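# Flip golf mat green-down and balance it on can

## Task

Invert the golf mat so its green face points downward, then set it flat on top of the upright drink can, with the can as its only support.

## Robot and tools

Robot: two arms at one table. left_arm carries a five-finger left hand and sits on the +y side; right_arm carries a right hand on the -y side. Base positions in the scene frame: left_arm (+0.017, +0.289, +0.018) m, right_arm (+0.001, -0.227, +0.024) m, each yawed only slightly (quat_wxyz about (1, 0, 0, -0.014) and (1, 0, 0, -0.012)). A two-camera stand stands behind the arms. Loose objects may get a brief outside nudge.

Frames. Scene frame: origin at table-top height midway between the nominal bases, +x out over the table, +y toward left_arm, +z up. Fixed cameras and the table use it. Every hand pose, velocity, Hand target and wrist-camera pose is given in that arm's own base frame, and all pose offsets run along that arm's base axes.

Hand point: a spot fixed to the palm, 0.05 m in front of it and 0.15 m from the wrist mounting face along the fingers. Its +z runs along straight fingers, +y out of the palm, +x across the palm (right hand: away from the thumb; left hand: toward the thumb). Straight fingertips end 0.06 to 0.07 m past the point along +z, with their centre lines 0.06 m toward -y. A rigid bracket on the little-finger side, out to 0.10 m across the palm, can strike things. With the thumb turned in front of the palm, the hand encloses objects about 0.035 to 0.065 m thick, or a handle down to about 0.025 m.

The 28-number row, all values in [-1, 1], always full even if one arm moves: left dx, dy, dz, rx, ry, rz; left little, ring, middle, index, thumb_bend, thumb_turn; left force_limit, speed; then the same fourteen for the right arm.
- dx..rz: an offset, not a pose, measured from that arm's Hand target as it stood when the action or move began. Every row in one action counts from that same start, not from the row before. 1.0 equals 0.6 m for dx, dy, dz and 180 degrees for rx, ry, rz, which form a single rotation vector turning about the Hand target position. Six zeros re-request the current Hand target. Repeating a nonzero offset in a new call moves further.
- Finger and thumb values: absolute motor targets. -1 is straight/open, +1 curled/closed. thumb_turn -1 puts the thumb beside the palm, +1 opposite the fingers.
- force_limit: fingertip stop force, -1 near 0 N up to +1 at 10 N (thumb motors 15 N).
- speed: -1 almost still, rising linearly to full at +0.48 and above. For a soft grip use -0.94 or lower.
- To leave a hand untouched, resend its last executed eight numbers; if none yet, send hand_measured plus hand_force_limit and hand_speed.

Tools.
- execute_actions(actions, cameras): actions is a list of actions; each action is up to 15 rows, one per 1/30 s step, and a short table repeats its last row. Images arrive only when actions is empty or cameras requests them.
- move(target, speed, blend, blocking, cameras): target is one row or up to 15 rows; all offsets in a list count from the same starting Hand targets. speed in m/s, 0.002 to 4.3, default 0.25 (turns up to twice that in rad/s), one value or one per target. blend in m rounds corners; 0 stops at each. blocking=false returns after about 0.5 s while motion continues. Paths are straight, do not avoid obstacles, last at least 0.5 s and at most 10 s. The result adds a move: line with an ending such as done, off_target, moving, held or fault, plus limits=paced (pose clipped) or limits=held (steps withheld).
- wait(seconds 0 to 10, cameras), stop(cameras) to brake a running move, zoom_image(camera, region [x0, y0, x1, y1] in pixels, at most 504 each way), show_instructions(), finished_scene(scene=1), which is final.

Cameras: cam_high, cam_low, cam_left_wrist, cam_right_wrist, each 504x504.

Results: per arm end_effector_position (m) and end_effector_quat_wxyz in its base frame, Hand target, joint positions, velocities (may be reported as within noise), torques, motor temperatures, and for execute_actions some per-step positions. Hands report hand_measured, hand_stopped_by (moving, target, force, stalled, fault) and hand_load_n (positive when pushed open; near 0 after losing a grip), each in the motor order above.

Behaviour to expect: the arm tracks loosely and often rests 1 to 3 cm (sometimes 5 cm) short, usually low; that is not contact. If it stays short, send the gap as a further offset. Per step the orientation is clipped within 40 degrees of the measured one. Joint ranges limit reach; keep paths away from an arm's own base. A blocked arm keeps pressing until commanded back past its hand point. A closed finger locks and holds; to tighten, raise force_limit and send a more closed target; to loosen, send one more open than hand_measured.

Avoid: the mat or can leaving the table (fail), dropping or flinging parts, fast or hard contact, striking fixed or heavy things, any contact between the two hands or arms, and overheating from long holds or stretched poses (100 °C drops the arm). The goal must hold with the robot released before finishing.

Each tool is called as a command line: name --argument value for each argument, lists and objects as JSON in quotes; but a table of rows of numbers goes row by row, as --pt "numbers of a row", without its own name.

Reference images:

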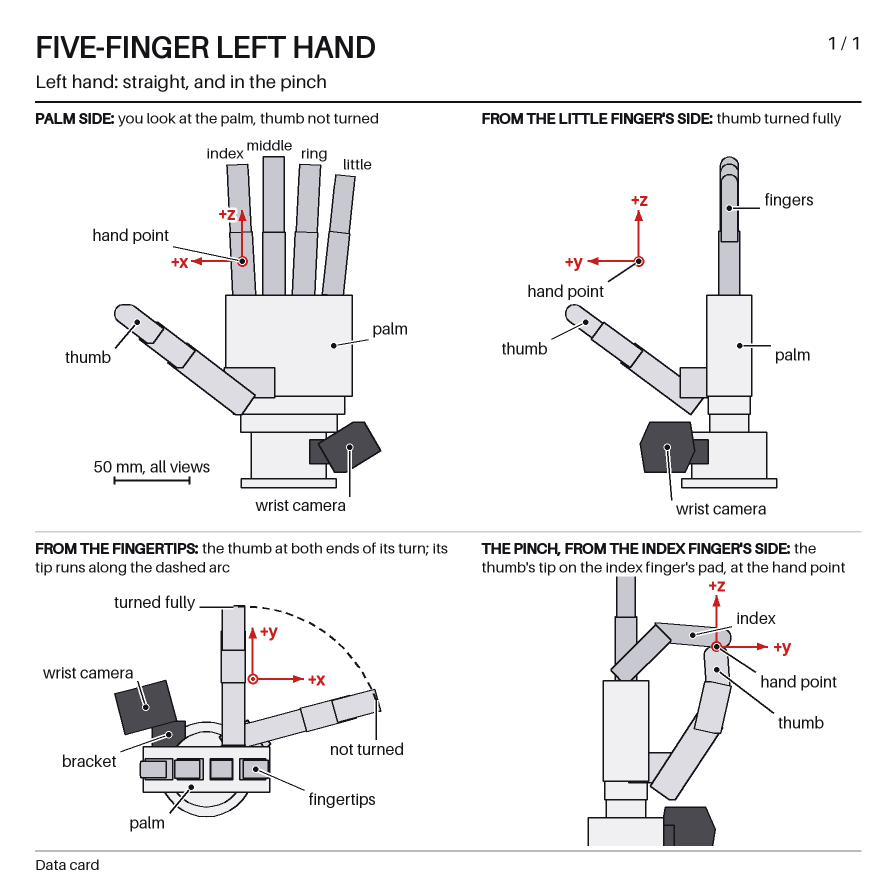

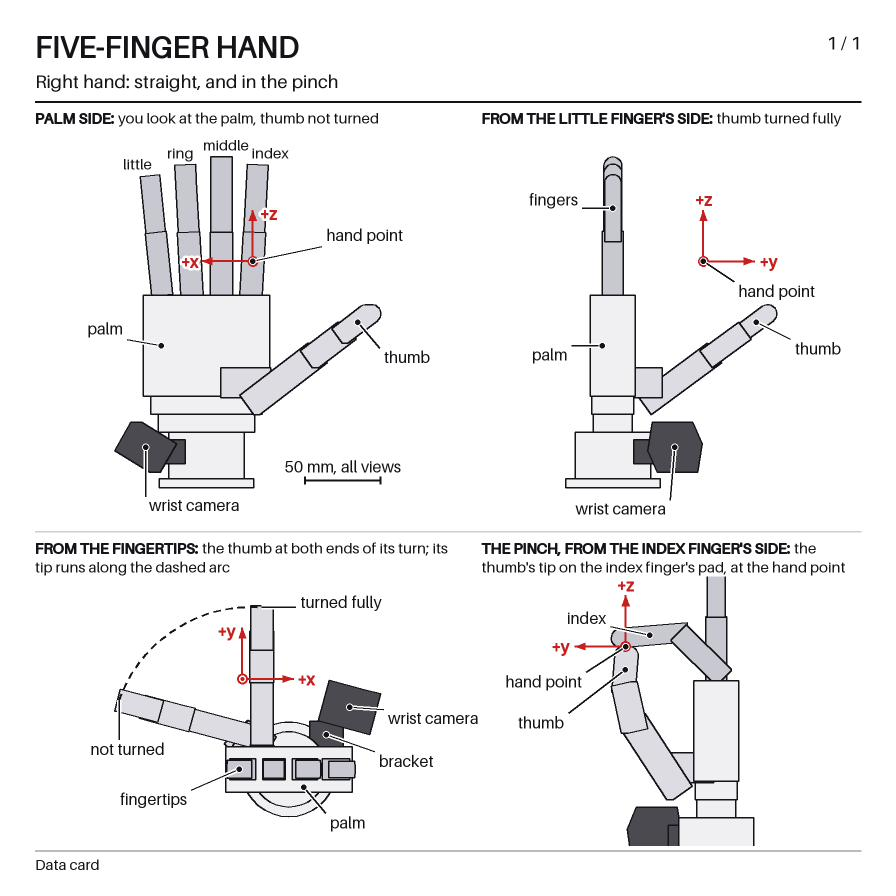

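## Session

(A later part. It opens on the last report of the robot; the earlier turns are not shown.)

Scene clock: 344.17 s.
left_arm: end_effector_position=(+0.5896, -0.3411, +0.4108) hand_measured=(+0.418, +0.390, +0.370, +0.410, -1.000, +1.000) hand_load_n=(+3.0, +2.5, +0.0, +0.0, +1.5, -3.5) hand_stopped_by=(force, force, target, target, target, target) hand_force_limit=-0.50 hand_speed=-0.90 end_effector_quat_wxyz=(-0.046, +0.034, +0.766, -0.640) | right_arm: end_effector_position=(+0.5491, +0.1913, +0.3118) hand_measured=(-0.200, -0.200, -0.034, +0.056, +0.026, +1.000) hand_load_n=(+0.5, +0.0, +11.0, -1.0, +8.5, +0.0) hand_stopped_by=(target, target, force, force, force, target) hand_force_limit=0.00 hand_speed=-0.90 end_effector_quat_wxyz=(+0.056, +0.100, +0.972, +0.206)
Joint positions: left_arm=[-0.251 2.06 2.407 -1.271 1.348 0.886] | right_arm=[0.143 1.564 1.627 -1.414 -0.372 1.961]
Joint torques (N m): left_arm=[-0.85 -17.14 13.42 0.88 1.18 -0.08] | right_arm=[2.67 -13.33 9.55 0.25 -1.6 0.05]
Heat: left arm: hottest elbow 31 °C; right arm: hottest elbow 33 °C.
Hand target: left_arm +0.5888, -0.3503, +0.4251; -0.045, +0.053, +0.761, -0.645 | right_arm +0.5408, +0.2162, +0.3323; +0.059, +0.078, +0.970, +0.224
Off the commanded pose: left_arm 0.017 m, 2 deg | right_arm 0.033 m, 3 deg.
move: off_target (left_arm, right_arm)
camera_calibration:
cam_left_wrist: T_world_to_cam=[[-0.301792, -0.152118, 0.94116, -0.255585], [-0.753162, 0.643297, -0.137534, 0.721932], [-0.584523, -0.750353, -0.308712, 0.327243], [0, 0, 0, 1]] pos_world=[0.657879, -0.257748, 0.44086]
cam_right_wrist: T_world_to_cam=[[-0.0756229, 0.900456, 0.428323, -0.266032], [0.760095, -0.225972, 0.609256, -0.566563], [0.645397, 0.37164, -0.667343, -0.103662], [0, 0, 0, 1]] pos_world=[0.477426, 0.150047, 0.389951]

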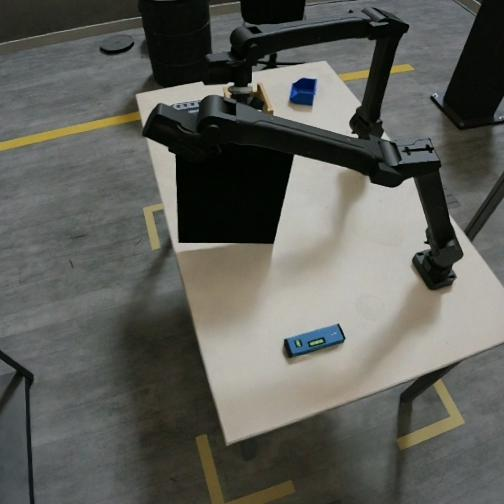

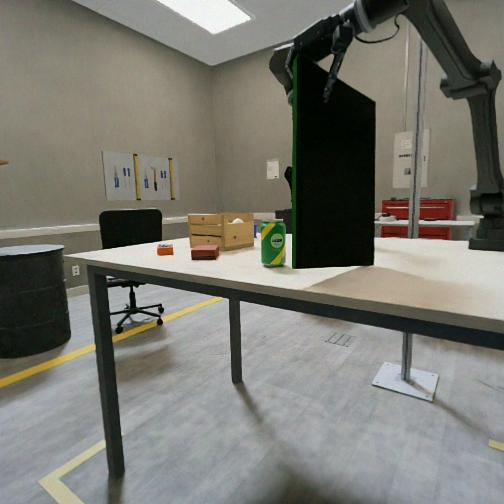

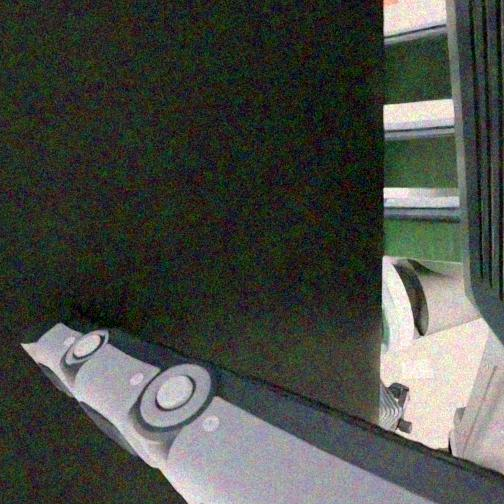

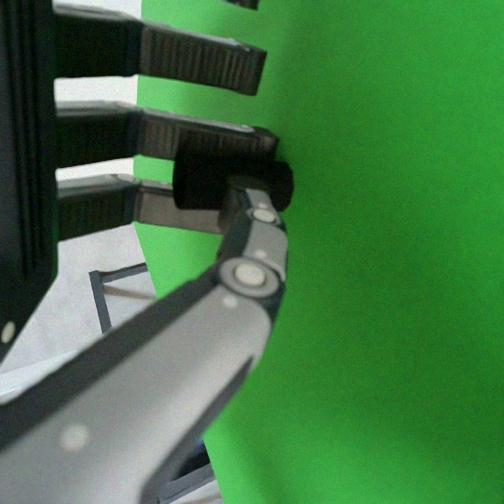

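move --target '[0,0,-0.042,0,0,0,0.42,0.39,0.37,0.41,-1,1,-0.5,-0.9,-0.0,-0.02,-0.06,0.0,0.0,0,-0.2,-0.2,0.5,0.5,0.3,1,0.0,-0.9]' --speed 0.04 --cameras '["cam_low","cam_high"]'

zoom_image --camera "cam_low" --region '[240, 40, 400, 290]'

Scene clock: 347.07 s.
left_arm: end_effector_position=(+0.5927, -0.3420, +0.4063) hand_measured=(+0.418, +0.390, +0.370, +0.410, -1.000, +1.000) hand_load_n=(+5.0, +3.5, +0.5, +0.0, +1.0, -2.0) hand_stopped_by=(force, force, target, target, target, target) hand_force_limit=-0.50 hand_speed=-0.90 end_effector_quat_wxyz=(-0.038, +0.047, +0.762, -0.645) | right_arm: end_effector_position=(+0.5513, +0.1899, +0.3081) hand_measured=(-0.200, -0.200, -0.034, +0.056, +0.026, +1.000) hand_load_n=(+0.0, +0.0, +8.5, +0.0, +13.5, +4.5) hand_stopped_by=(target, target, force, force, force, target) hand_force_limit=0.00 hand_speed=-0.90 end_effector_quat_wxyz=(+0.074, +0.095, +0.968, +0.220)
Joint positions: left_arm=[-0.25 2.059 2.389 -1.246 1.36 0.908] | right_arm=[0.133 1.544 1.576 -1.342 -0.394 1.953]
Joint torques (N m): left_arm=[-1.03 -18.26 7.42 1.36 0.77 0.03] | right_arm=[1.73 -12.1 5.89 0.76 -0.97 -0.12]
Heat: left arm: hottest elbow 31 °C; right arm: hottest elbow 33 °C.
Hand target: left_arm +0.5887, -0.3505, +0.4001; -0.045, +0.053, +0.761, -0.645 | right_arm +0.5408, +0.2044, +0.2963; +0.059, +0.078, +0.970, +0.224
Off the commanded pose: left_arm 0.011 m, 1 deg | right_arm 0.021 m, 3 deg.
move: off_target (left_arm, right_arm)
Images, in order (width x height): cam_high 504x504, cam_low 504x504.

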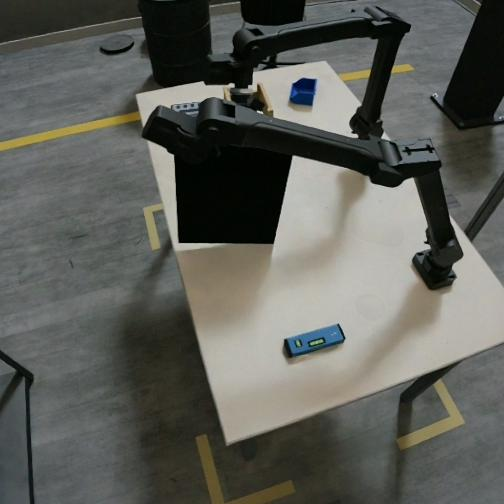

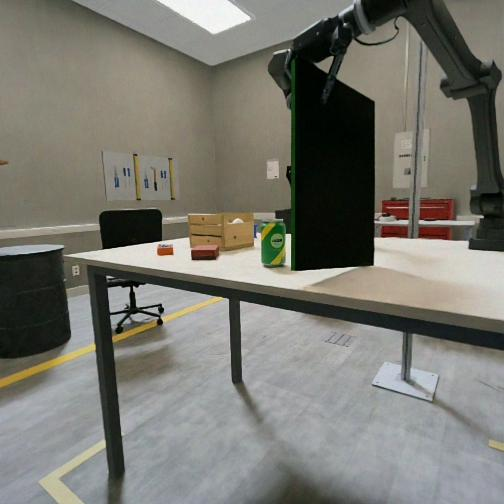

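Scaled by 2.016 from the camera's 504x504 image, which has a finer 720x720 frame.

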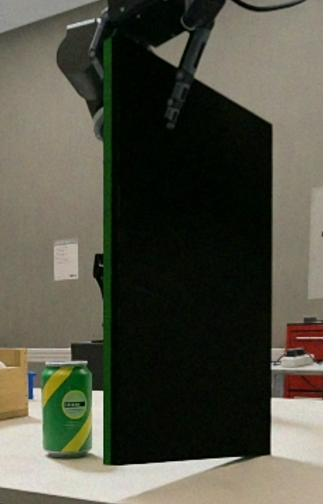

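move --target '[0,0,-0.01,0,0,0,0.42,0.39,0.37,0.41,-1,1,-0.5,-0.9,-0.0,-0.0,-0.01,0.0,0.06,0.012,-0.2,-0.2,0.5,0.5,0.3,1,0.0,-0.9]' --speed 0.04 --cameras '["cam_low","cam_high","cam_right_wrist"]'

zoom_image --camera "cam_low" --region '[240, 40, 400, 290]'

Scene clock: 350.27 s.
left_arm: end_effector_position=(+0.5893, -0.3416, +0.4076) hand_measured=(+0.418, +0.390, +0.370, +0.410, -1.000, +1.000) hand_load_n=(+3.5, +3.5, +1.5, +0.5, +0.5, +0.0) hand_stopped_by=(force, force, target, target, target, target) hand_force_limit=-0.50 hand_speed=-0.90 end_effector_quat_wxyz=(-0.037, +0.051, +0.760, -0.647) | right_arm: end_effector_position=(+0.5485, +0.1888, +0.3064) hand_measured=(-0.200, -0.200, -0.034, +0.056, +0.026, +1.000) hand_load_n=(+0.0, +0.0, +8.0, -2.5, +12.0, -4.0) hand_stopped_by=(target, target, force, force, force, target) hand_force_limit=0.00 hand_speed=-0.90 end_effector_quat_wxyz=(-0.002, +0.101, +0.970, +0.220)
Joint positions: left_arm=[-0.25 2.042 2.36 -1.226 1.367 0.908] | right_arm=[0.118 1.635 1.706 -1.543 -0.432 1.918]
Joint torques (N m): left_arm=[-1.08 -17.49 7.25 1.52 0.52 0.02] | right_arm=[1.9 -10.52 8.53 -1.2 -0.87 -0.29]
Heat: left arm: hottest elbow 31 °C; right arm: hottest elbow 33 °C.
Hand target: left_arm +0.5887, -0.3505, +0.3941; -0.044, +0.053, +0.761, -0.645 | right_arm +0.5408, +0.2043, +0.2903; -0.037, +0.080, +0.972, +0.217
Off the commanded pose: left_arm 0.016 m, 1 deg | right_arm 0.024 m, 5 deg.
move: off_target (left_arm, right_arm)
camera_calibration:
cam_right_wrist: T_world_to_cam=[[-0.0477172, 0.881314, 0.470116, -0.286064], [0.827177, -0.228959, 0.513182, -0.570278], [0.559912, 0.413357, -0.718077, -0.0513791], [0, 0, 0, 1]] pos_world=[0.486839, 0.14278, 0.390246]
Images, in order (width x height): cam_high 504x504, cam_low 504x504, cam_right_wrist 504x504.

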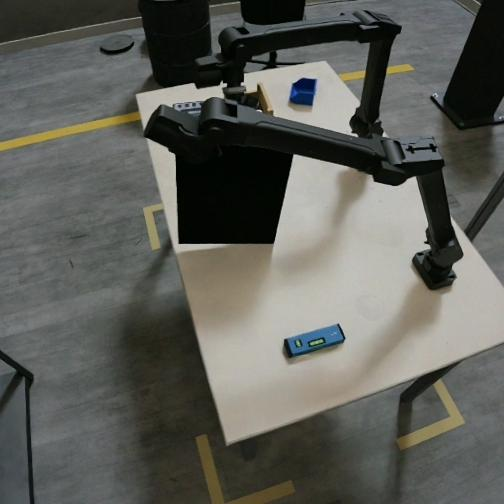

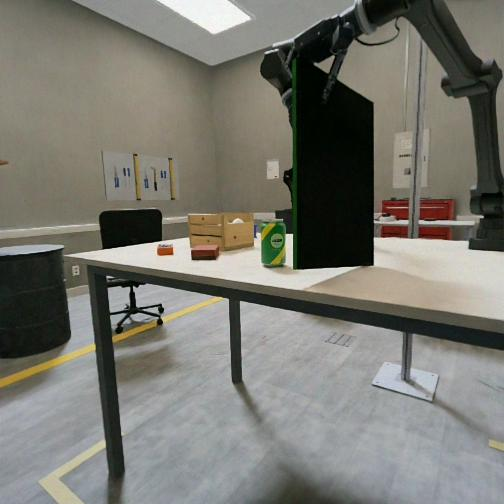

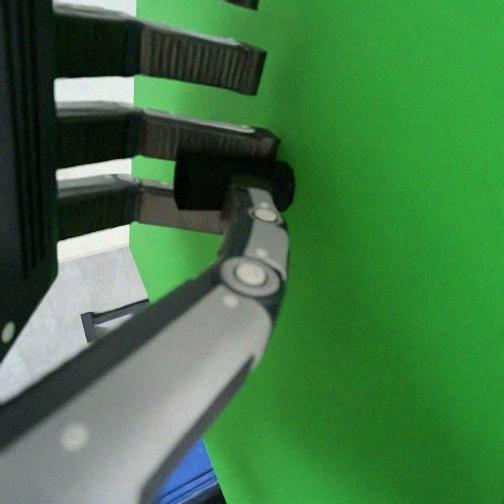

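Scaled by 2.016 from the camera's 504x504 image, which has a finer 720x720 frame.

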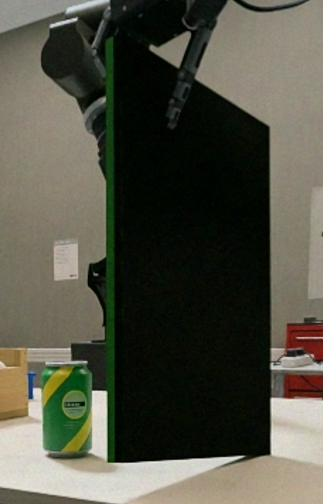

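move --pt "0 0 0.03 0 0 0 0.45 0.42 0.37 0.41 -1 1 -0.5 -0.9 0 0 0.09 0.0 0 0 -0.2 -0.2 0.5 0.5 0.3 1 0.0 -0.9" --pt "0.04 0 0.03 0 0 0 0.45 0.42 0.37 0.41 -1 1 -0.5 -0.9 0 0 0.09 0.0 0.035 0 -0.2 -0.2 0.5 0.5 0.3 1 0.0 -0.9" --speed 0.04 --cameras '["cam_low","cam_high","cam_right_wrist"]'

zoom_image --camera "cam_low" --region '[240, 40, 400, 290]'

Scene clock: 355.53 s.
left_arm: end_effector_position=(+0.6015, -0.3467, +0.3958) hand_measured=(+0.420, +0.390, +0.370, +0.410, -1.000, +1.000) hand_load_n=(+5.0, +2.5, +0.0, +0.0, +2.0, +3.0) hand_stopped_by=(force, force, target, target, target, target) hand_force_limit=-0.50 hand_speed=-0.90 end_effector_quat_wxyz=(-0.083, +0.008, +0.765, -0.639) | right_arm: end_effector_position=(+0.5445, +0.1860, +0.3063) hand_measured=(-0.200, -0.200, -0.034, +0.056, +0.026, +1.000) hand_load_n=(+0.0, +0.0, +9.5, +2.5, +11.5, +4.0) hand_stopped_by=(target, target, force, force, force, target) hand_force_limit=0.00 hand_speed=-0.90 end_effector_quat_wxyz=(-0.062, +0.138, +0.966, +0.212)
Joint positions: left_arm=[-0.253 2.165 2.54 -1.367 1.366 0.865] | right_arm=[0.114 1.688 1.789 -1.685 -0.445 1.965]
Joint torques (N m): left_arm=[0.03 -17.96 14.48 1.85 0.79 0.35] | right_arm=[1.85 -15.62 11.08 -0.24 -1.54 -0.26]
Heat: left arm: hottest elbow 31 °C; right arm: hottest elbow 33 °C.
Hand target: left_arm +0.6127, -0.3505, +0.4120; -0.045, +0.053, +0.761, -0.645 | right_arm +0.5408, +0.2043, +0.3442; -0.091, +0.092, +0.969, +0.212
Off the commanded pose: left_arm 0.020 m, 7 deg | right_arm 0.042 m, 6 deg.
joint sent to its limit (right arm) — joint 4 (wrist pitch), lower limit. The joint targets are off in orientation, not in position.
move: off_target (left_arm, right_arm)
camera_calibration:
cam_right_wrist: T_world_to_cam=[[0.0559891, 0.881387, 0.469066, -0.339871], [0.876524, -0.268352, 0.399616, -0.552232], [0.478091, 0.388773, -0.787582, 0.0223663], [0, 0, 0, 1]] pos_world=[0.492381, 0.14267, 0.397718]
Images, in order (width x height): cam_high 504x504, cam_low 504x504, cam_right_wrist 504x504.

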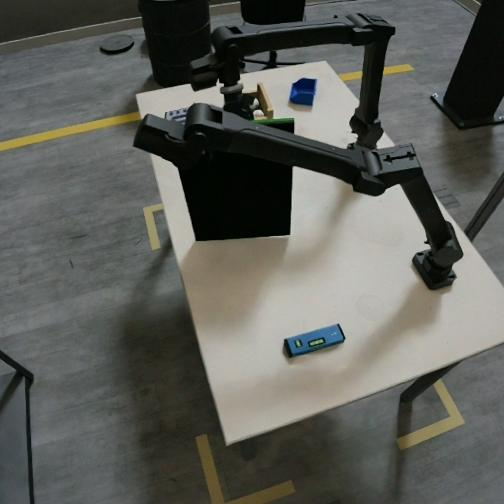

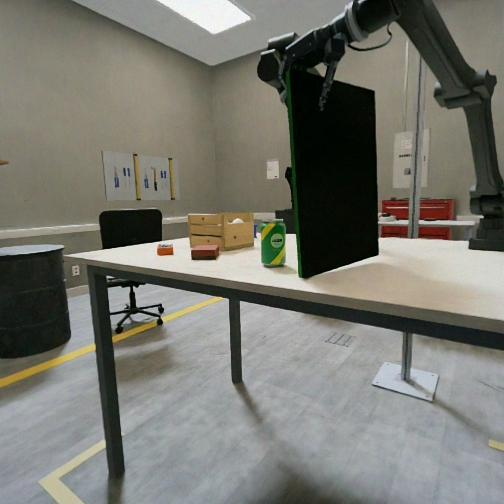

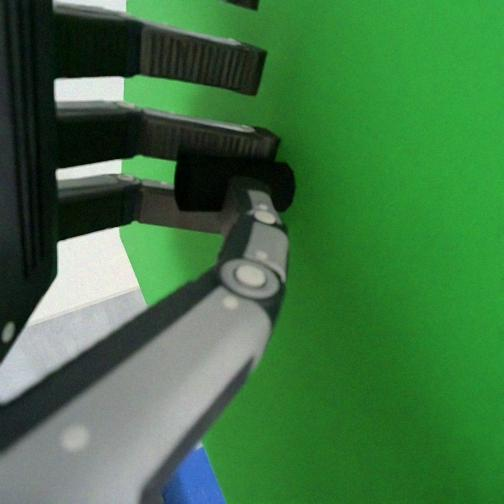

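Scaled by 2.016 from the camera's 504x504 image, which has a finer 720x720 frame.

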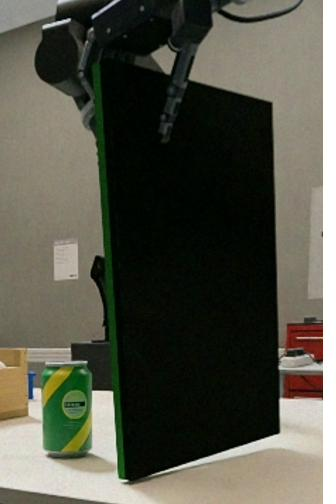

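move --target '[0,0,-0.035,0,0,0,0.45,0.42,0.37,0.41,-1,1,-0.5,-0.9,0,-0.01,-0.085,0.0,0,0,-0.2,-0.2,0.5,0.5,0.3,1,0.0,-0.9]' --speed 0.04 --cameras '["cam_low","cam_high"]'

zoom_image --camera "cam_low" --region '[240, 40, 400, 290]'

Scene clock: 358.10 s.
left_arm: end_effector_position=(+0.6029, -0.3473, +0.3889) hand_measured=(+0.420, +0.390, +0.370, +0.410, -1.000, +1.000) hand_load_n=(+3.0, +3.0, +0.5, +0.0, +1.5, +5.5) hand_stopped_by=(force, force, target, target, target, target) hand_force_limit=-0.50 hand_speed=-0.90 end_effector_quat_wxyz=(-0.078, +0.017, +0.765, -0.639) | right_arm: end_effector_position=(+0.5489, +0.1847, +0.2941) hand_measured=(-0.200, -0.200, -0.034, +0.056, +0.026, +1.000) hand_load_n=(+0.0, +0.0, +7.5, +0.0, +9.0, +0.5) hand_stopped_by=(target, target, force, force, force, target) hand_force_limit=0.00 hand_speed=-0.90 end_effector_quat_wxyz=(-0.066, +0.122, +0.967, +0.212)
Joint positions: left_arm=[-0.253 2.165 2.525 -1.367 1.367 0.899] | right_arm=[0.107 1.713 1.789 -1.68 -0.447 1.922]
Joint torques (N m): left_arm=[0.15 -18.9 9.85 2.76 0.73 0.39] | right_arm=[1.44 -13.68 7.47 -0.44 -1.01 -0.39]
Heat: left arm: hottest elbow 31 °C; right arm: hottest elbow 33 °C.
Hand target: left_arm +0.6128, -0.3503, +0.3911; -0.044, +0.053, +0.761, -0.645 | right_arm +0.5408, +0.1984, +0.2933; -0.090, +0.092, +0.969, +0.212
Off the commanded pose: left_arm 0.011 m, 6 deg | right_arm 0.016 m, 4 deg.
joint sent to its limit (right arm) — joint 4 (wrist pitch), lower limit. The joint targets still meet the commanded pose.
move: off_target (left_arm, right_arm)
Images, in order (width x height): cam_high 504x504, cam_low 504x504.

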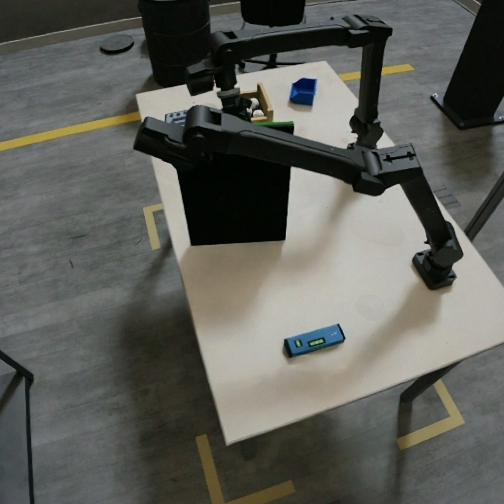

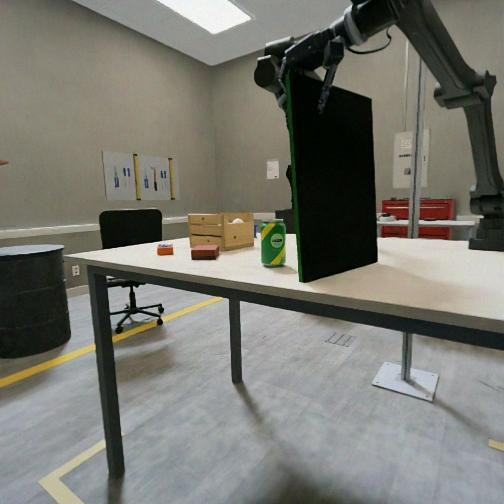

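Scaled by 2.016 from the camera's 504x504 image, which has a finer 720x720 frame.

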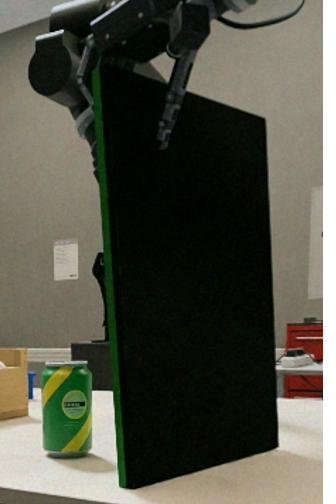

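move --target '[0,-0.05,-0.01,0,0,0,0.45,0.42,0.37,0.41,-1,1,-0.5,-0.9,0,-0.05,-0.0,0.0,0,0,-0.2,-0.2,0.5,0.5,0.3,1,0.0,-0.9]' --speed 0.04 --cameras '["cam_low","cam_high","cam_left_wrist"]'

zoom_image --camera "cam_low" --region '[240, 40, 400, 290]'

Scene clock: 359.90 s.
left_arm: end_effector_position=(+0.6049, -0.3716, +0.3863) hand_measured=(+0.420, +0.390, +0.370, +0.410, -1.000, +1.000) hand_load_n=(+3.5, +4.5, +3.0, +4.0, +1.5, +9.5) hand_stopped_by=(force, force, target, target, target, target) hand_force_limit=-0.50 hand_speed=-0.90 end_effector_quat_wxyz=(-0.083, +0.015, +0.763, -0.640) | right_arm: end_effector_position=(+0.5510, +0.1625, +0.2924) hand_measured=(-0.200, -0.200, -0.034, +0.056, +0.026, +1.000) hand_load_n=(+0.0, +0.5, +4.0, +1.5, +6.0, +2.0) hand_stopped_by=(target, target, force, force, force, target) hand_force_limit=0.00 hand_speed=-0.90 end_effector_quat_wxyz=(-0.058, +0.107, +0.968, +0.218)
Joint positions: left_arm=[-0.286 2.162 2.495 -1.221 1.355 0.768] | right_arm=[0.06 1.713 1.779 -1.68 -0.452 1.841]
Joint torques (N m): left_arm=[-0.85 -19.37 8.8 3.25 0.2 0.43] | right_arm=[0.97 -14.92 6.39 -0.5 -0.69 -0.1]
Heat: left arm: hottest elbow 31 °C; right arm: hottest elbow 33 °C.
Hand target: left_arm +0.6128, -0.3805, +0.3848; -0.045, +0.053, +0.761, -0.645 | right_arm +0.5408, +0.1684, +0.2933; -0.090, +0.092, +0.969, +0.212
Off the commanded pose: left_arm 0.012 m, 6 deg | right_arm 0.012 m, 4 deg.
joint sent to its limit (right arm) — joint 4 (wrist pitch), lower limit. The joint targets are off in orientation, not in position.
move: off_target (left_arm, right_arm)
camera_calibration:
cam_left_wrist: T_world_to_cam=[[-0.227203, -0.147587, 0.962599, -0.28426], [-0.749633, 0.657461, -0.0761336, 0.729088], [-0.621635, -0.738894, -0.260012, 0.313658], [0, 0, 0, 1]] pos_world=[0.676944, -0.28954, 0.410692]
Images, in order (width x height): cam_high 504x504, cam_low 504x504, cam_left_wrist 504x504.

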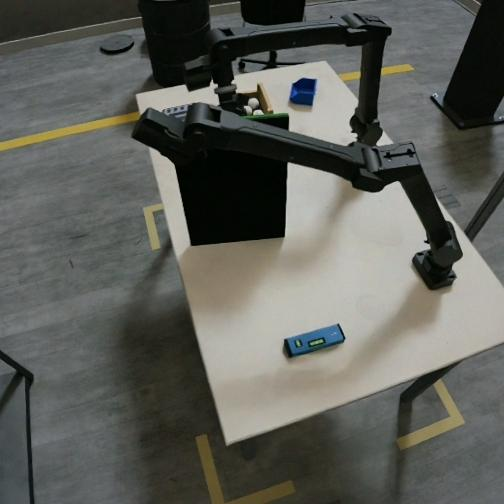

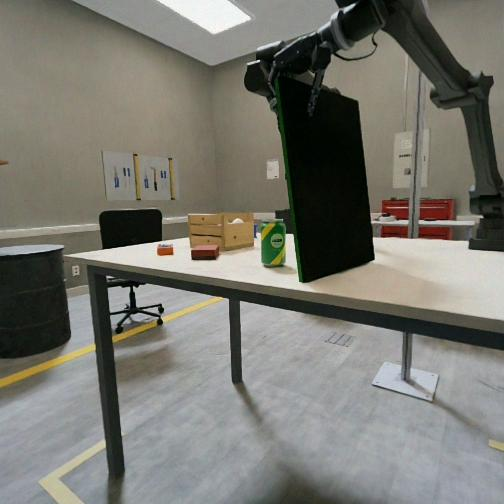

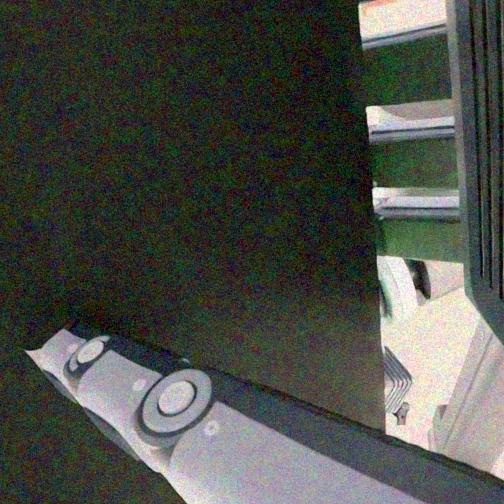

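Scaled by 2.016 from the camera's 504x504 image, which has a finer 720x720 frame.

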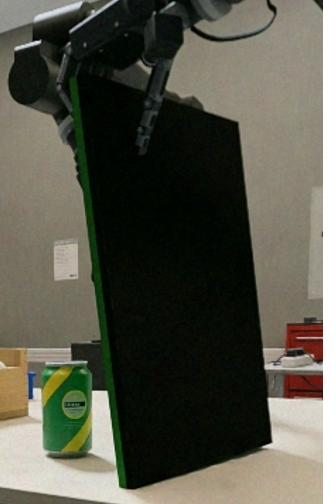

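move --pt "-0.013 0.015 0.0 0 0 0 0.45 0.42 0.37 0.41 -1 1 -0.5 -0.9 0 -0.0 -0.0 0.0 0 0 -0.2 -0.2 0.5 0.5 0.3 1 0.0 -0.9" --pt "-0.013 0.015 0.0 0 0 0 -0.1 -0.1 -0.1 -0.1 -1 1 -0.5 -0.6 0 -0.0 -0.0 0.0 0 0 -0.2 -0.2 0.5 0.5 0.3 1 0.0 -0.9" --speed 0.05 --cameras '["cam_low","cam_left_wrist"]'

Scene clock: 362.17 s.
left_arm: end_effector_position=(+0.6051, -0.3708, +0.3790) hand_measured=(-0.100, -0.100, -0.100, -0.100, -1.000, +1.000) hand_load_n=(+0.0, +0.0, +0.0, +0.0, +0.0, +0.5) hand_stopped_by=(target, target, target, target, target, target) hand_force_limit=-0.50 hand_speed=-0.60 end_effector_quat_wxyz=(-0.057, +0.042, +0.762, -0.644) | right_arm: end_effector_position=(+0.5470, +0.1631, +0.2905) hand_measured=(-0.200, -0.200, -0.034, +0.056, +0.026, +1.000) hand_load_n=(+0.0, +0.0, +5.5, +0.5, +5.0, -1.5) hand_stopped_by=(target, target, force, force, force, target) hand_force_limit=0.00 hand_speed=-0.90 end_effector_quat_wxyz=(-0.064, +0.102, +0.968, +0.219)
Joint positions: left_arm=[-0.286 2.121 2.407 -1.155 1.353 0.824] | right_arm=[0.059 1.713 1.773 -1.69 -0.456 1.827]
Joint torques (N m): left_arm=[0.15 -19.9 8.57 1.85 0.47 0.02] | right_arm=[0.97 -14.8 6.76 -0.12 -0.55 0.04]
Heat: left arm: hottest elbow 30 °C; right arm: hottest elbow 32 °C.
Hand target: left_arm +0.6049, -0.3715, +0.3851; -0.045, +0.053, +0.761, -0.645 | right_arm +0.5408, +0.1684, +0.2934; -0.090, +0.092, +0.969, +0.212
Off the commanded pose: left_arm 0.006 m, 2 deg | right_arm 0.009 m, 3 deg.
joint sent to its limit (right arm) — joint 4 (wrist pitch), lower limit. The joint targets are off in orientation, not in position.
move: off_target (right_arm); target 2's new numbers were sent with left_arm's hand 0.007 m and 5 deg from that target
camera_calibration:
cam_left_wrist: T_world_to_cam=[[-0.29842, -0.133879, 0.944998, -0.222158], [-0.736434, 0.662128, -0.138753, 0.745587], [-0.607134, -0.737335, -0.296185, 0.317986], [0, 0, 0, 1]] pos_world=[0.67584, -0.288954, 0.407574]
Images, in order (width x height): cam_low 504x504, cam_left_wrist 504x504.

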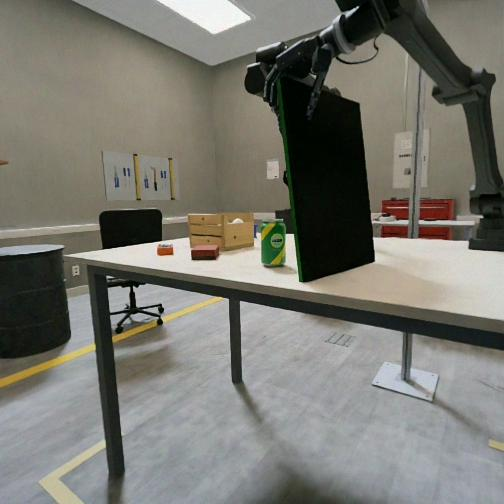

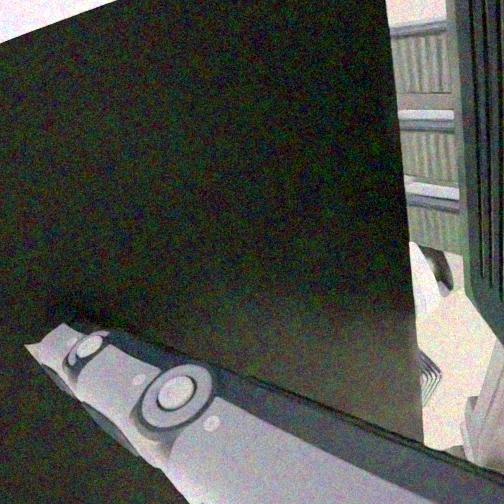

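move --pt "0 0 0 0 0 0 -1 -1 -1 -1 -1 1 -0.5 -0.2 0 0 0 0 0 0 -0.2 -0.2 0.5 0.5 0.3 1 0.0 -0.9" --pt "0 0.03 0.04 0 0 0 -1 -1 -1 -1 -1 1 -0.5 -0.2 0 0 0 0 0 0 -0.2 -0.2 0.5 0.5 0.3 1 0.0 -0.9" --pt "0 0.13 0.2 0 0 0 -1 -1 -1 -1 -1 1 -0.5 -0.2 0 0 0 0 0 0 -0.2 -0.2 0.5 0.5 0.3 1 0.0 -0.9" --speed 0.08 --cameras '["cam_low","cam_high","cam_right_wrist"]'

Scene clock: 364.70 s.
left_arm: end_effector_position=(+0.6051, -0.3708, +0.3790) hand_measured=(-1.000, -1.000, -1.000, -1.000, -1.000, +1.000) hand_load_n=(+0.0, +0.0, +0.0, +0.0, +0.0, +1.0) hand_stopped_by=(target, target, target, target, target, target) hand_force_limit=-0.50 hand_speed=-0.20 end_effector_quat_wxyz=(-0.057, +0.042, +0.762, -0.644) | right_arm: end_effector_position=(+0.5470, +0.1631, +0.2905) hand_measured=(-0.200, -0.200, -0.034, +0.056, +0.026, +1.000) hand_load_n=(+0.0, +0.0, +5.0, +0.5, +5.0, -1.5) hand_stopped_by=(target, target, force, force, force, target) hand_force_limit=0.00 hand_speed=-0.90 end_effector_quat_wxyz=(-0.064, +0.102, +0.968, +0.219)
Joint positions: left_arm=[-0.286 2.121 2.407 -1.155 1.353 0.824] | right_arm=[0.059 1.713 1.773 -1.69 -0.456 1.827]
Joint torques (N m): left_arm=[0.21 -19.19 8.88 1.2 0.59 -0.05] | right_arm=[0.97 -14.74 6.79 -0.12 -0.54 0.05]
Heat: left arm: hottest elbow 30 °C; right arm: hottest elbow 32 °C.
Hand target: left_arm +0.6051, -0.3708, +0.3790; -0.057, +0.042, +0.762, -0.644 (not the last commanded pose) | right_arm +0.5408, +0.1684, +0.2934; -0.090, +0.092, +0.969, +0.213
Off the commanded pose: left_arm 0.148 m, 2 deg | right_arm 0.009 m, 3 deg.
joint sent to its limit (right arm) — joint 4 (wrist pitch), lower limit. The joint targets are off in orientation, not in position.
move: held (left_arm; a check stopped the path), off_target (right_arm); path passed 1 of 3 targets; limits=held
pose unreachable (left arm): on one or more control steps of this call, first in action 0 (counted from 0), this arm could not follow its commanded pose, so it was not sent that pose on those steps. It may still have moved: this result reports where it is.
cause: moving toward the commanded pose would bring a part of the arm too close to another arm (a part of this arm just beyond joint 6 (wrist roll) and a part of the right arm just beyond its joint 4 (wrist pitch), at the place that arm is still heading or pushing toward).
camera_calibration:
cam_right_wrist: T_world_to_cam=[[-0.0107544, 0.87521, 0.483624, -0.279108], [0.887866, -0.214124, 0.407241, -0.571566], [0.459977, 0.433773, -0.774766, 0.0163689], [0, 0, 0, 1]] pos_world=[0.496943, 0.114792, 0.380431]
Images, in order (width x height): cam_high 504x504, cam_low 504x504, cam_right_wrist 504x504.

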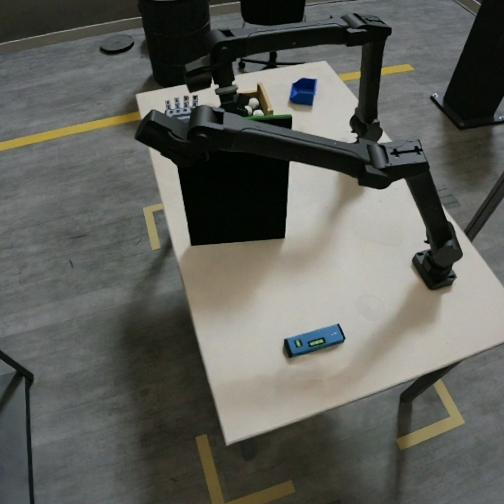

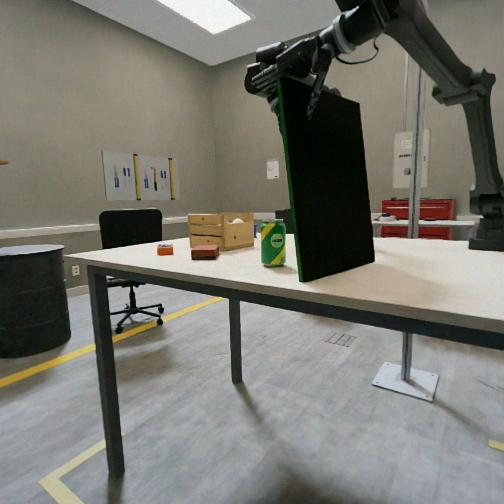

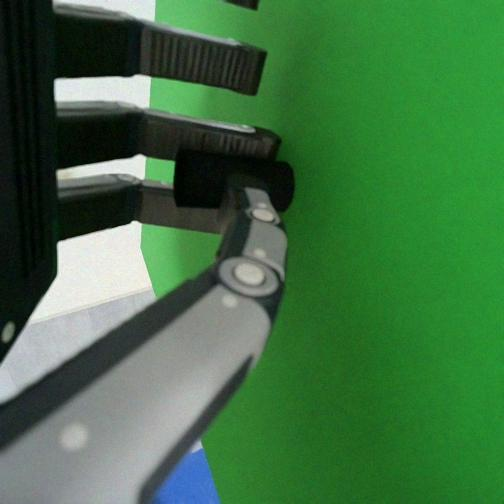

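move --pt "0.01 0.05 0.005 0 0 0 -1 -1 -1 -1 -1 1 -0.5 -0.2 0 0 0 0 0 0 -0.2 -0.2 0.5 0.5 0.3 1 0.0 -0.9" --speed 0.08 --cameras '["cam_low"]'

Scene clock: 366.53 s.
left_arm: end_effector_position=(+0.6034, -0.3404, +0.3805) hand_measured=(-1.000, -1.000, -1.000, -1.000, -1.000, +1.000) hand_load_n=(-0.5, -0.5, +0.0, +0.0, +0.0, +0.0) hand_stopped_by=(target, target, target, target, target, target) hand_force_limit=-0.50 hand_speed=-0.20 end_effector_quat_wxyz=(-0.062, +0.034, +0.763, -0.643) | right_arm: end_effector_position=(+0.5470, +0.1631, +0.2905) hand_measured=(-0.200, -0.200, -0.034, +0.056, +0.026, +1.000) hand_load_n=(+0.0, +0.0, +5.5, +0.5, +5.5, -1.5) hand_stopped_by=(target, target, force, force, force, target) hand_force_limit=0.00 hand_speed=-0.90 end_effector_quat_wxyz=(-0.064, +0.102, +0.968, +0.219)
Joint positions: left_arm=[-0.244 2.133 2.45 -1.339 1.376 0.963] | right_arm=[0.059 1.713 1.773 -1.69 -0.456 1.827]
Joint torques (N m): left_arm=[0.44 -17.14 12.57 0.59 0.78 0.02] | right_arm=[1.03 -14.8 6.78 -0.14 -0.54 0.05]
Heat: left arm: hottest elbow 30 °C; right arm: hottest elbow 32 °C.
Hand target: left_arm +0.6112, -0.3408, +0.3819; -0.057, +0.042, +0.762, -0.644 | right_arm +0.5408, +0.1684, +0.2934; -0.090, +0.092, +0.969, +0.212
Off the commanded pose: left_arm 0.008 m, 1 deg | right_arm 0.009 m, 3 deg.
previous command not reached (right arm): moving toward its pose would have brought a part of the arm too close to another arm.
joint sent to its limit (right arm) — joint 4 (wrist pitch), lower limit. The joint targets are off in orientation, not in position.
move: off_target (right_arm); limits=held
pose unreachable (right arm): on one or more control steps of this call, first in action 0 (counted from 0), this arm could not follow its commanded pose, so it was not sent that pose on those steps. It may still have moved: this result reports where it is.
cause: moving toward the commanded pose would bring a part of the arm too close to another arm (a part of this arm just beyond joint 4 (wrist pitch) and a part of the left arm just beyond its joint 6 (wrist roll), 11 mm apart when this arm was first held).
Images, in order (width x height): cam_low 504x504.

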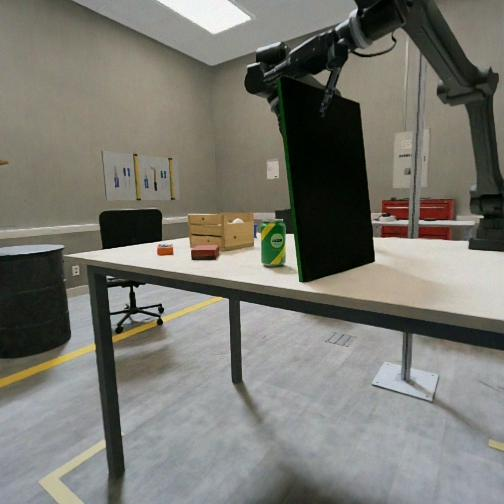

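move --pt "0.0 0.06 0.02 0 0 0 -1 -1 -1 -1 -1 1 -0.5 -0.2 0 0 0 0 0 0 -0.2 -0.2 0.5 0.5 0.3 1 0.0 -0.9" --pt "0.0 0.26 0.05 0 0 0 -1 -1 -1 -1 -1 1 -0.5 -0.2 0 0 0 0 0 0 -0.2 -0.2 0.5 0.5 0.3 1 0.0 -0.9" --speed 0.15 --blend 0.02 --cameras '["cam_low", "cam_high"]'

Scene clock: 369.57 s.
left_arm: end_effector_position=(+0.6166, -0.1852, +0.4023) hand_measured=(-1.000, -1.000, -1.000, -1.000, -1.000, +1.000) hand_load_n=(+0.0, +0.0, -0.5, +0.0, +0.0, +0.5) hand_stopped_by=(target, target, target, target, target, target) hand_force_limit=-0.50 hand_speed=-0.20 end_effector_quat_wxyz=(+0.005, -0.020, +0.753, -0.658) | right_arm: end_effector_position=(+0.5470, +0.1631, +0.2905) hand_measured=(-0.200, -0.200, -0.034, +0.056, +0.026, +1.000) hand_load_n=(+0.0, +0.0, +5.5, +0.5, +5.0, -1.5) hand_stopped_by=(target, target, force, force, force, target) hand_force_limit=0.00 hand_speed=-0.90 end_effector_quat_wxyz=(-0.064, +0.102, +0.968, +0.219)
Joint positions: left_arm=[0.001 2.081 2.434 -1.684 1.431 1.311] | right_arm=[0.059 1.713 1.773 -1.69 -0.456 1.827]
Joint torques (N m): left_arm=[0.21 -19.19 8.24 0.25 0.86 0.01] | right_arm=[0.97 -14.74 6.8 -0.18 -0.54 0.04]
Heat: left arm: hottest elbow 30 °C; right arm: hottest elbow 32 °C.
Hand target: left_arm +0.6112, -0.1848, +0.4118; -0.057, +0.042, +0.762, -0.644 | right_arm +0.5408, +0.1684, +0.2934; -0.090, +0.092, +0.969, +0.212
Off the commanded pose: left_arm 0.011 m, 10 deg | right_arm 0.009 m, 3 deg.
joint sent to its limit (left arm) — joint 4 (wrist pitch), lower limit. The joint targets are off in orientation, not in position.
joint sent to its limit (right arm) — joint 4 (wrist pitch), lower limit. The joint targets are off in orientation, not in position.
move: off_target (left_arm, right_arm); blend cut to 0.0189 m at target 1
Images, in order (width x height): cam_high 504x504, cam_low 504x504.

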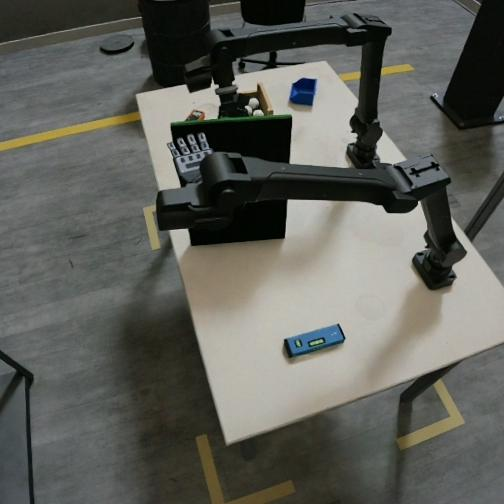

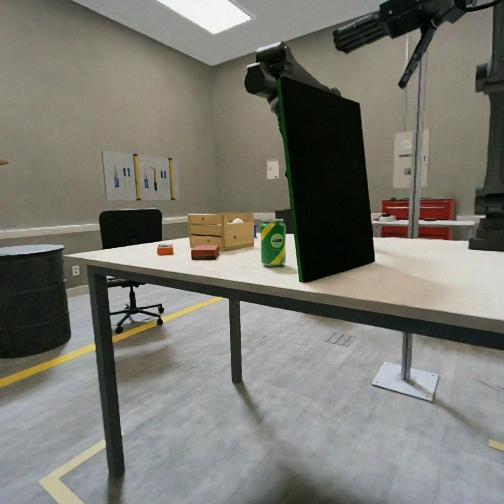

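move --pt "0.0 0.12 -0.1 -0.0067 0.491 0.0766 -1 -1 -1 -1 -1 1 -0.5 -0.2 0 0 0 0 0 0 -0.2 -0.2 0.5 0.5 0.3 1 0.0 -0.9" --speed 0.3 --cameras '["cam_low", "cam_high"]'

Scene clock: 373.37 s.
left_arm: end_effector_position=(+0.6065, -0.1188, +0.3596) hand_measured=(-1.000, -1.000, -1.000, -1.000, -1.000, +1.000) hand_load_n=(+0.0, +0.0, +0.0, +0.0, +0.0, +0.0) hand_stopped_by=(target, target, target, target, target, target) hand_force_limit=-0.50 hand_speed=-0.20 end_effector_quat_wxyz=(+0.453, +0.526, -0.482, +0.534) | right_arm: end_effector_position=(+0.5470, +0.1631, +0.2905) hand_measured=(-0.200, -0.200, -0.034, +0.056, +0.026, +1.000) hand_load_n=(+0.0, +0.0, +5.5, +0.0, +5.5, -1.5) hand_stopped_by=(target, target, force, force, force, target) hand_force_limit=0.00 hand_speed=-0.90 end_effector_quat_wxyz=(-0.064, +0.102, +0.968, +0.219)
Joint positions: left_arm=[0.128 2.118 2.09 -1.684 1.551 0.178] | right_arm=[0.059 1.713 1.773 -1.69 -0.456 1.827]
Joint torques (N m): left_arm=[0.97 -17.2 8.18 -0.28 0.93 -0.17] | right_arm=[0.91 -14.86 6.8 -0.14 -0.54 0.04]
Heat: left arm: hottest elbow 30 °C; right arm: hottest elbow 31 °C.
Hand target: left_arm +0.6112, -0.1128, +0.3517; +0.500, +0.500, -0.500, +0.500 | right_arm +0.5408, +0.1684, +0.2934; -0.090, +0.092, +0.969, +0.212
Off the commanded pose: left_arm 0.011 m, 8 deg | right_arm 0.009 m, 3 deg.
joint sent to its limit (left arm) — joint 4 (wrist pitch), lower limit. The joint targets are off in orientation, not in position.
joint sent to its limit (right arm) — joint 4 (wrist pitch), lower limit. The joint targets are off in orientation, not in position.
move: off_target (left_arm, right_arm)
Images, in order (width x height): cam_high 504x504, cam_low 504x504.

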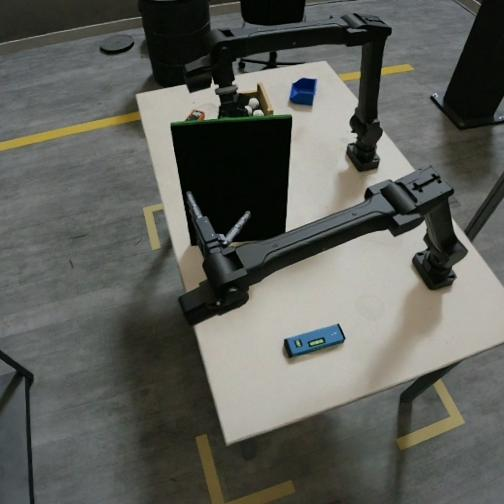

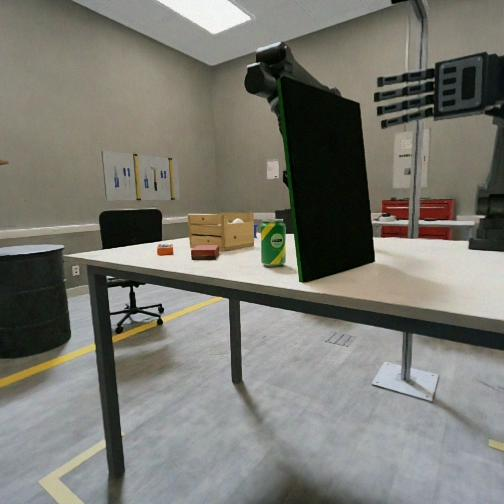

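move --pt "-0.04 0.05 -0.18 0.035 0.499 0.035 -1 -1 -1 -1 -1 1 -0.5 -0.2 0 0 0 0 0 0 -0.2 -0.2 0.5 0.5 0.3 1 0.0 -0.9" --speed 0.3 --cameras '["cam_low", "cam_high","cam_left_wrist"]'

Scene clock: 377.30 s.
left_arm: end_effector_position=(+0.5891, -0.0883, +0.2329) hand_measured=(-1.000, -1.000, -1.000, -1.000, -1.000, +1.000) hand_load_n=(+0.0, +0.0, +0.0, +0.0, +0.0, -0.5) hand_stopped_by=(target, target, target, target, target, target) hand_force_limit=-0.50 hand_speed=-0.20 end_effector_quat_wxyz=(+0.640, +0.767, +0.027, +0.032) | right_arm: end_effector_position=(+0.5470, +0.1631, +0.2905) hand_measured=(-0.200, -0.200, -0.034, +0.056, +0.026, +1.000) hand_load_n=(+0.0, +0.0, +5.0, +0.5, +5.0, -1.5) hand_stopped_by=(target, target, force, force, force, target) hand_force_limit=0.00 hand_speed=-0.90 end_effector_quat_wxyz=(-0.064, +0.102, +0.968, +0.219)
Joint positions: left_arm=[0.202 2.032 1.572 -1.684 1.357 -0.973] | right_arm=[0.059 1.713 1.773 -1.69 -0.456 1.827]
Joint torques (N m): left_arm=[1.08 -17.49 6.74 -0.87 0.56 -0.14] | right_arm=[1.08 -14.86 6.76 -0.14 -0.54 0.05]
Heat: left arm: hottest elbow 30 °C; right arm: hottest elbow 31 °C.
Hand target: left_arm +0.5872, -0.0827, +0.2438; +0.656, +0.755, +0.000, +0.001 | right_arm +0.5408, +0.1684, +0.2934; -0.090, +0.092, +0.969, +0.212
Off the commanded pose: left_arm 0.012 m, 5 deg | right_arm 0.009 m, 3 deg.
joint sent to its limit (left arm) — joint 4 (wrist pitch), lower limit. The joint targets are off in orientation, not in position.
joint sent to its limit (right arm) — joint 4 (wrist pitch), lower limit. The joint targets are off in orientation, not in position.
move: off_target (left_arm, right_arm)
camera_calibration:
cam_left_wrist: T_world_to_cam=[[0.307207, 0.178557, -0.934741, 0.057592], [0.770253, 0.530183, 0.354424, -0.487635], [0.558869, -0.828869, 0.0253418, -0.296607], [0, 0, 0, 1]] pos_world=[0.523674, 0.00240391, 0.23418]
Images, in order (width x height): cam_high 504x504, cam_low 504x504, cam_left_wrist 504x504.

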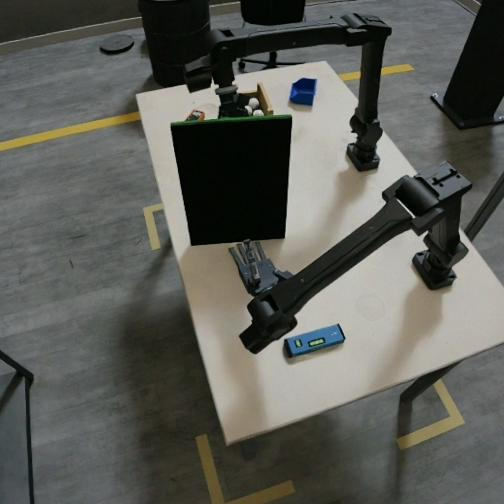

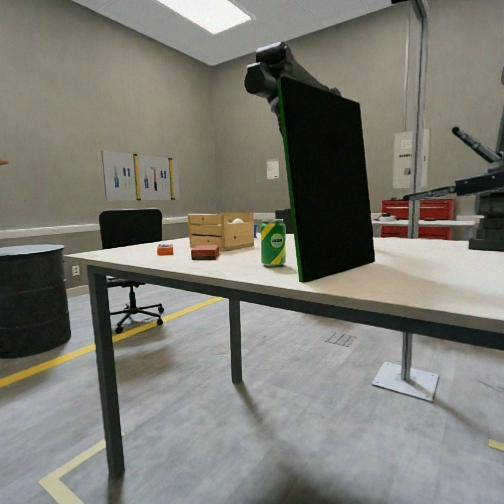

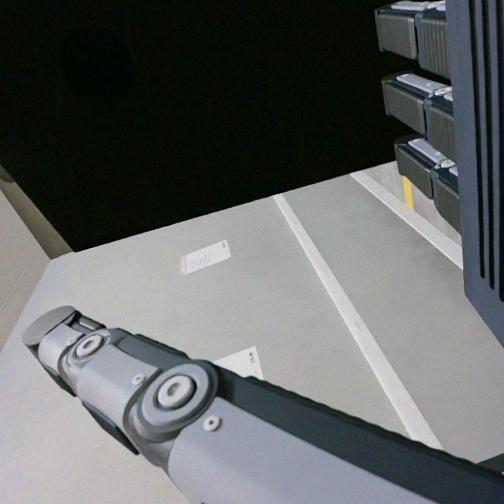

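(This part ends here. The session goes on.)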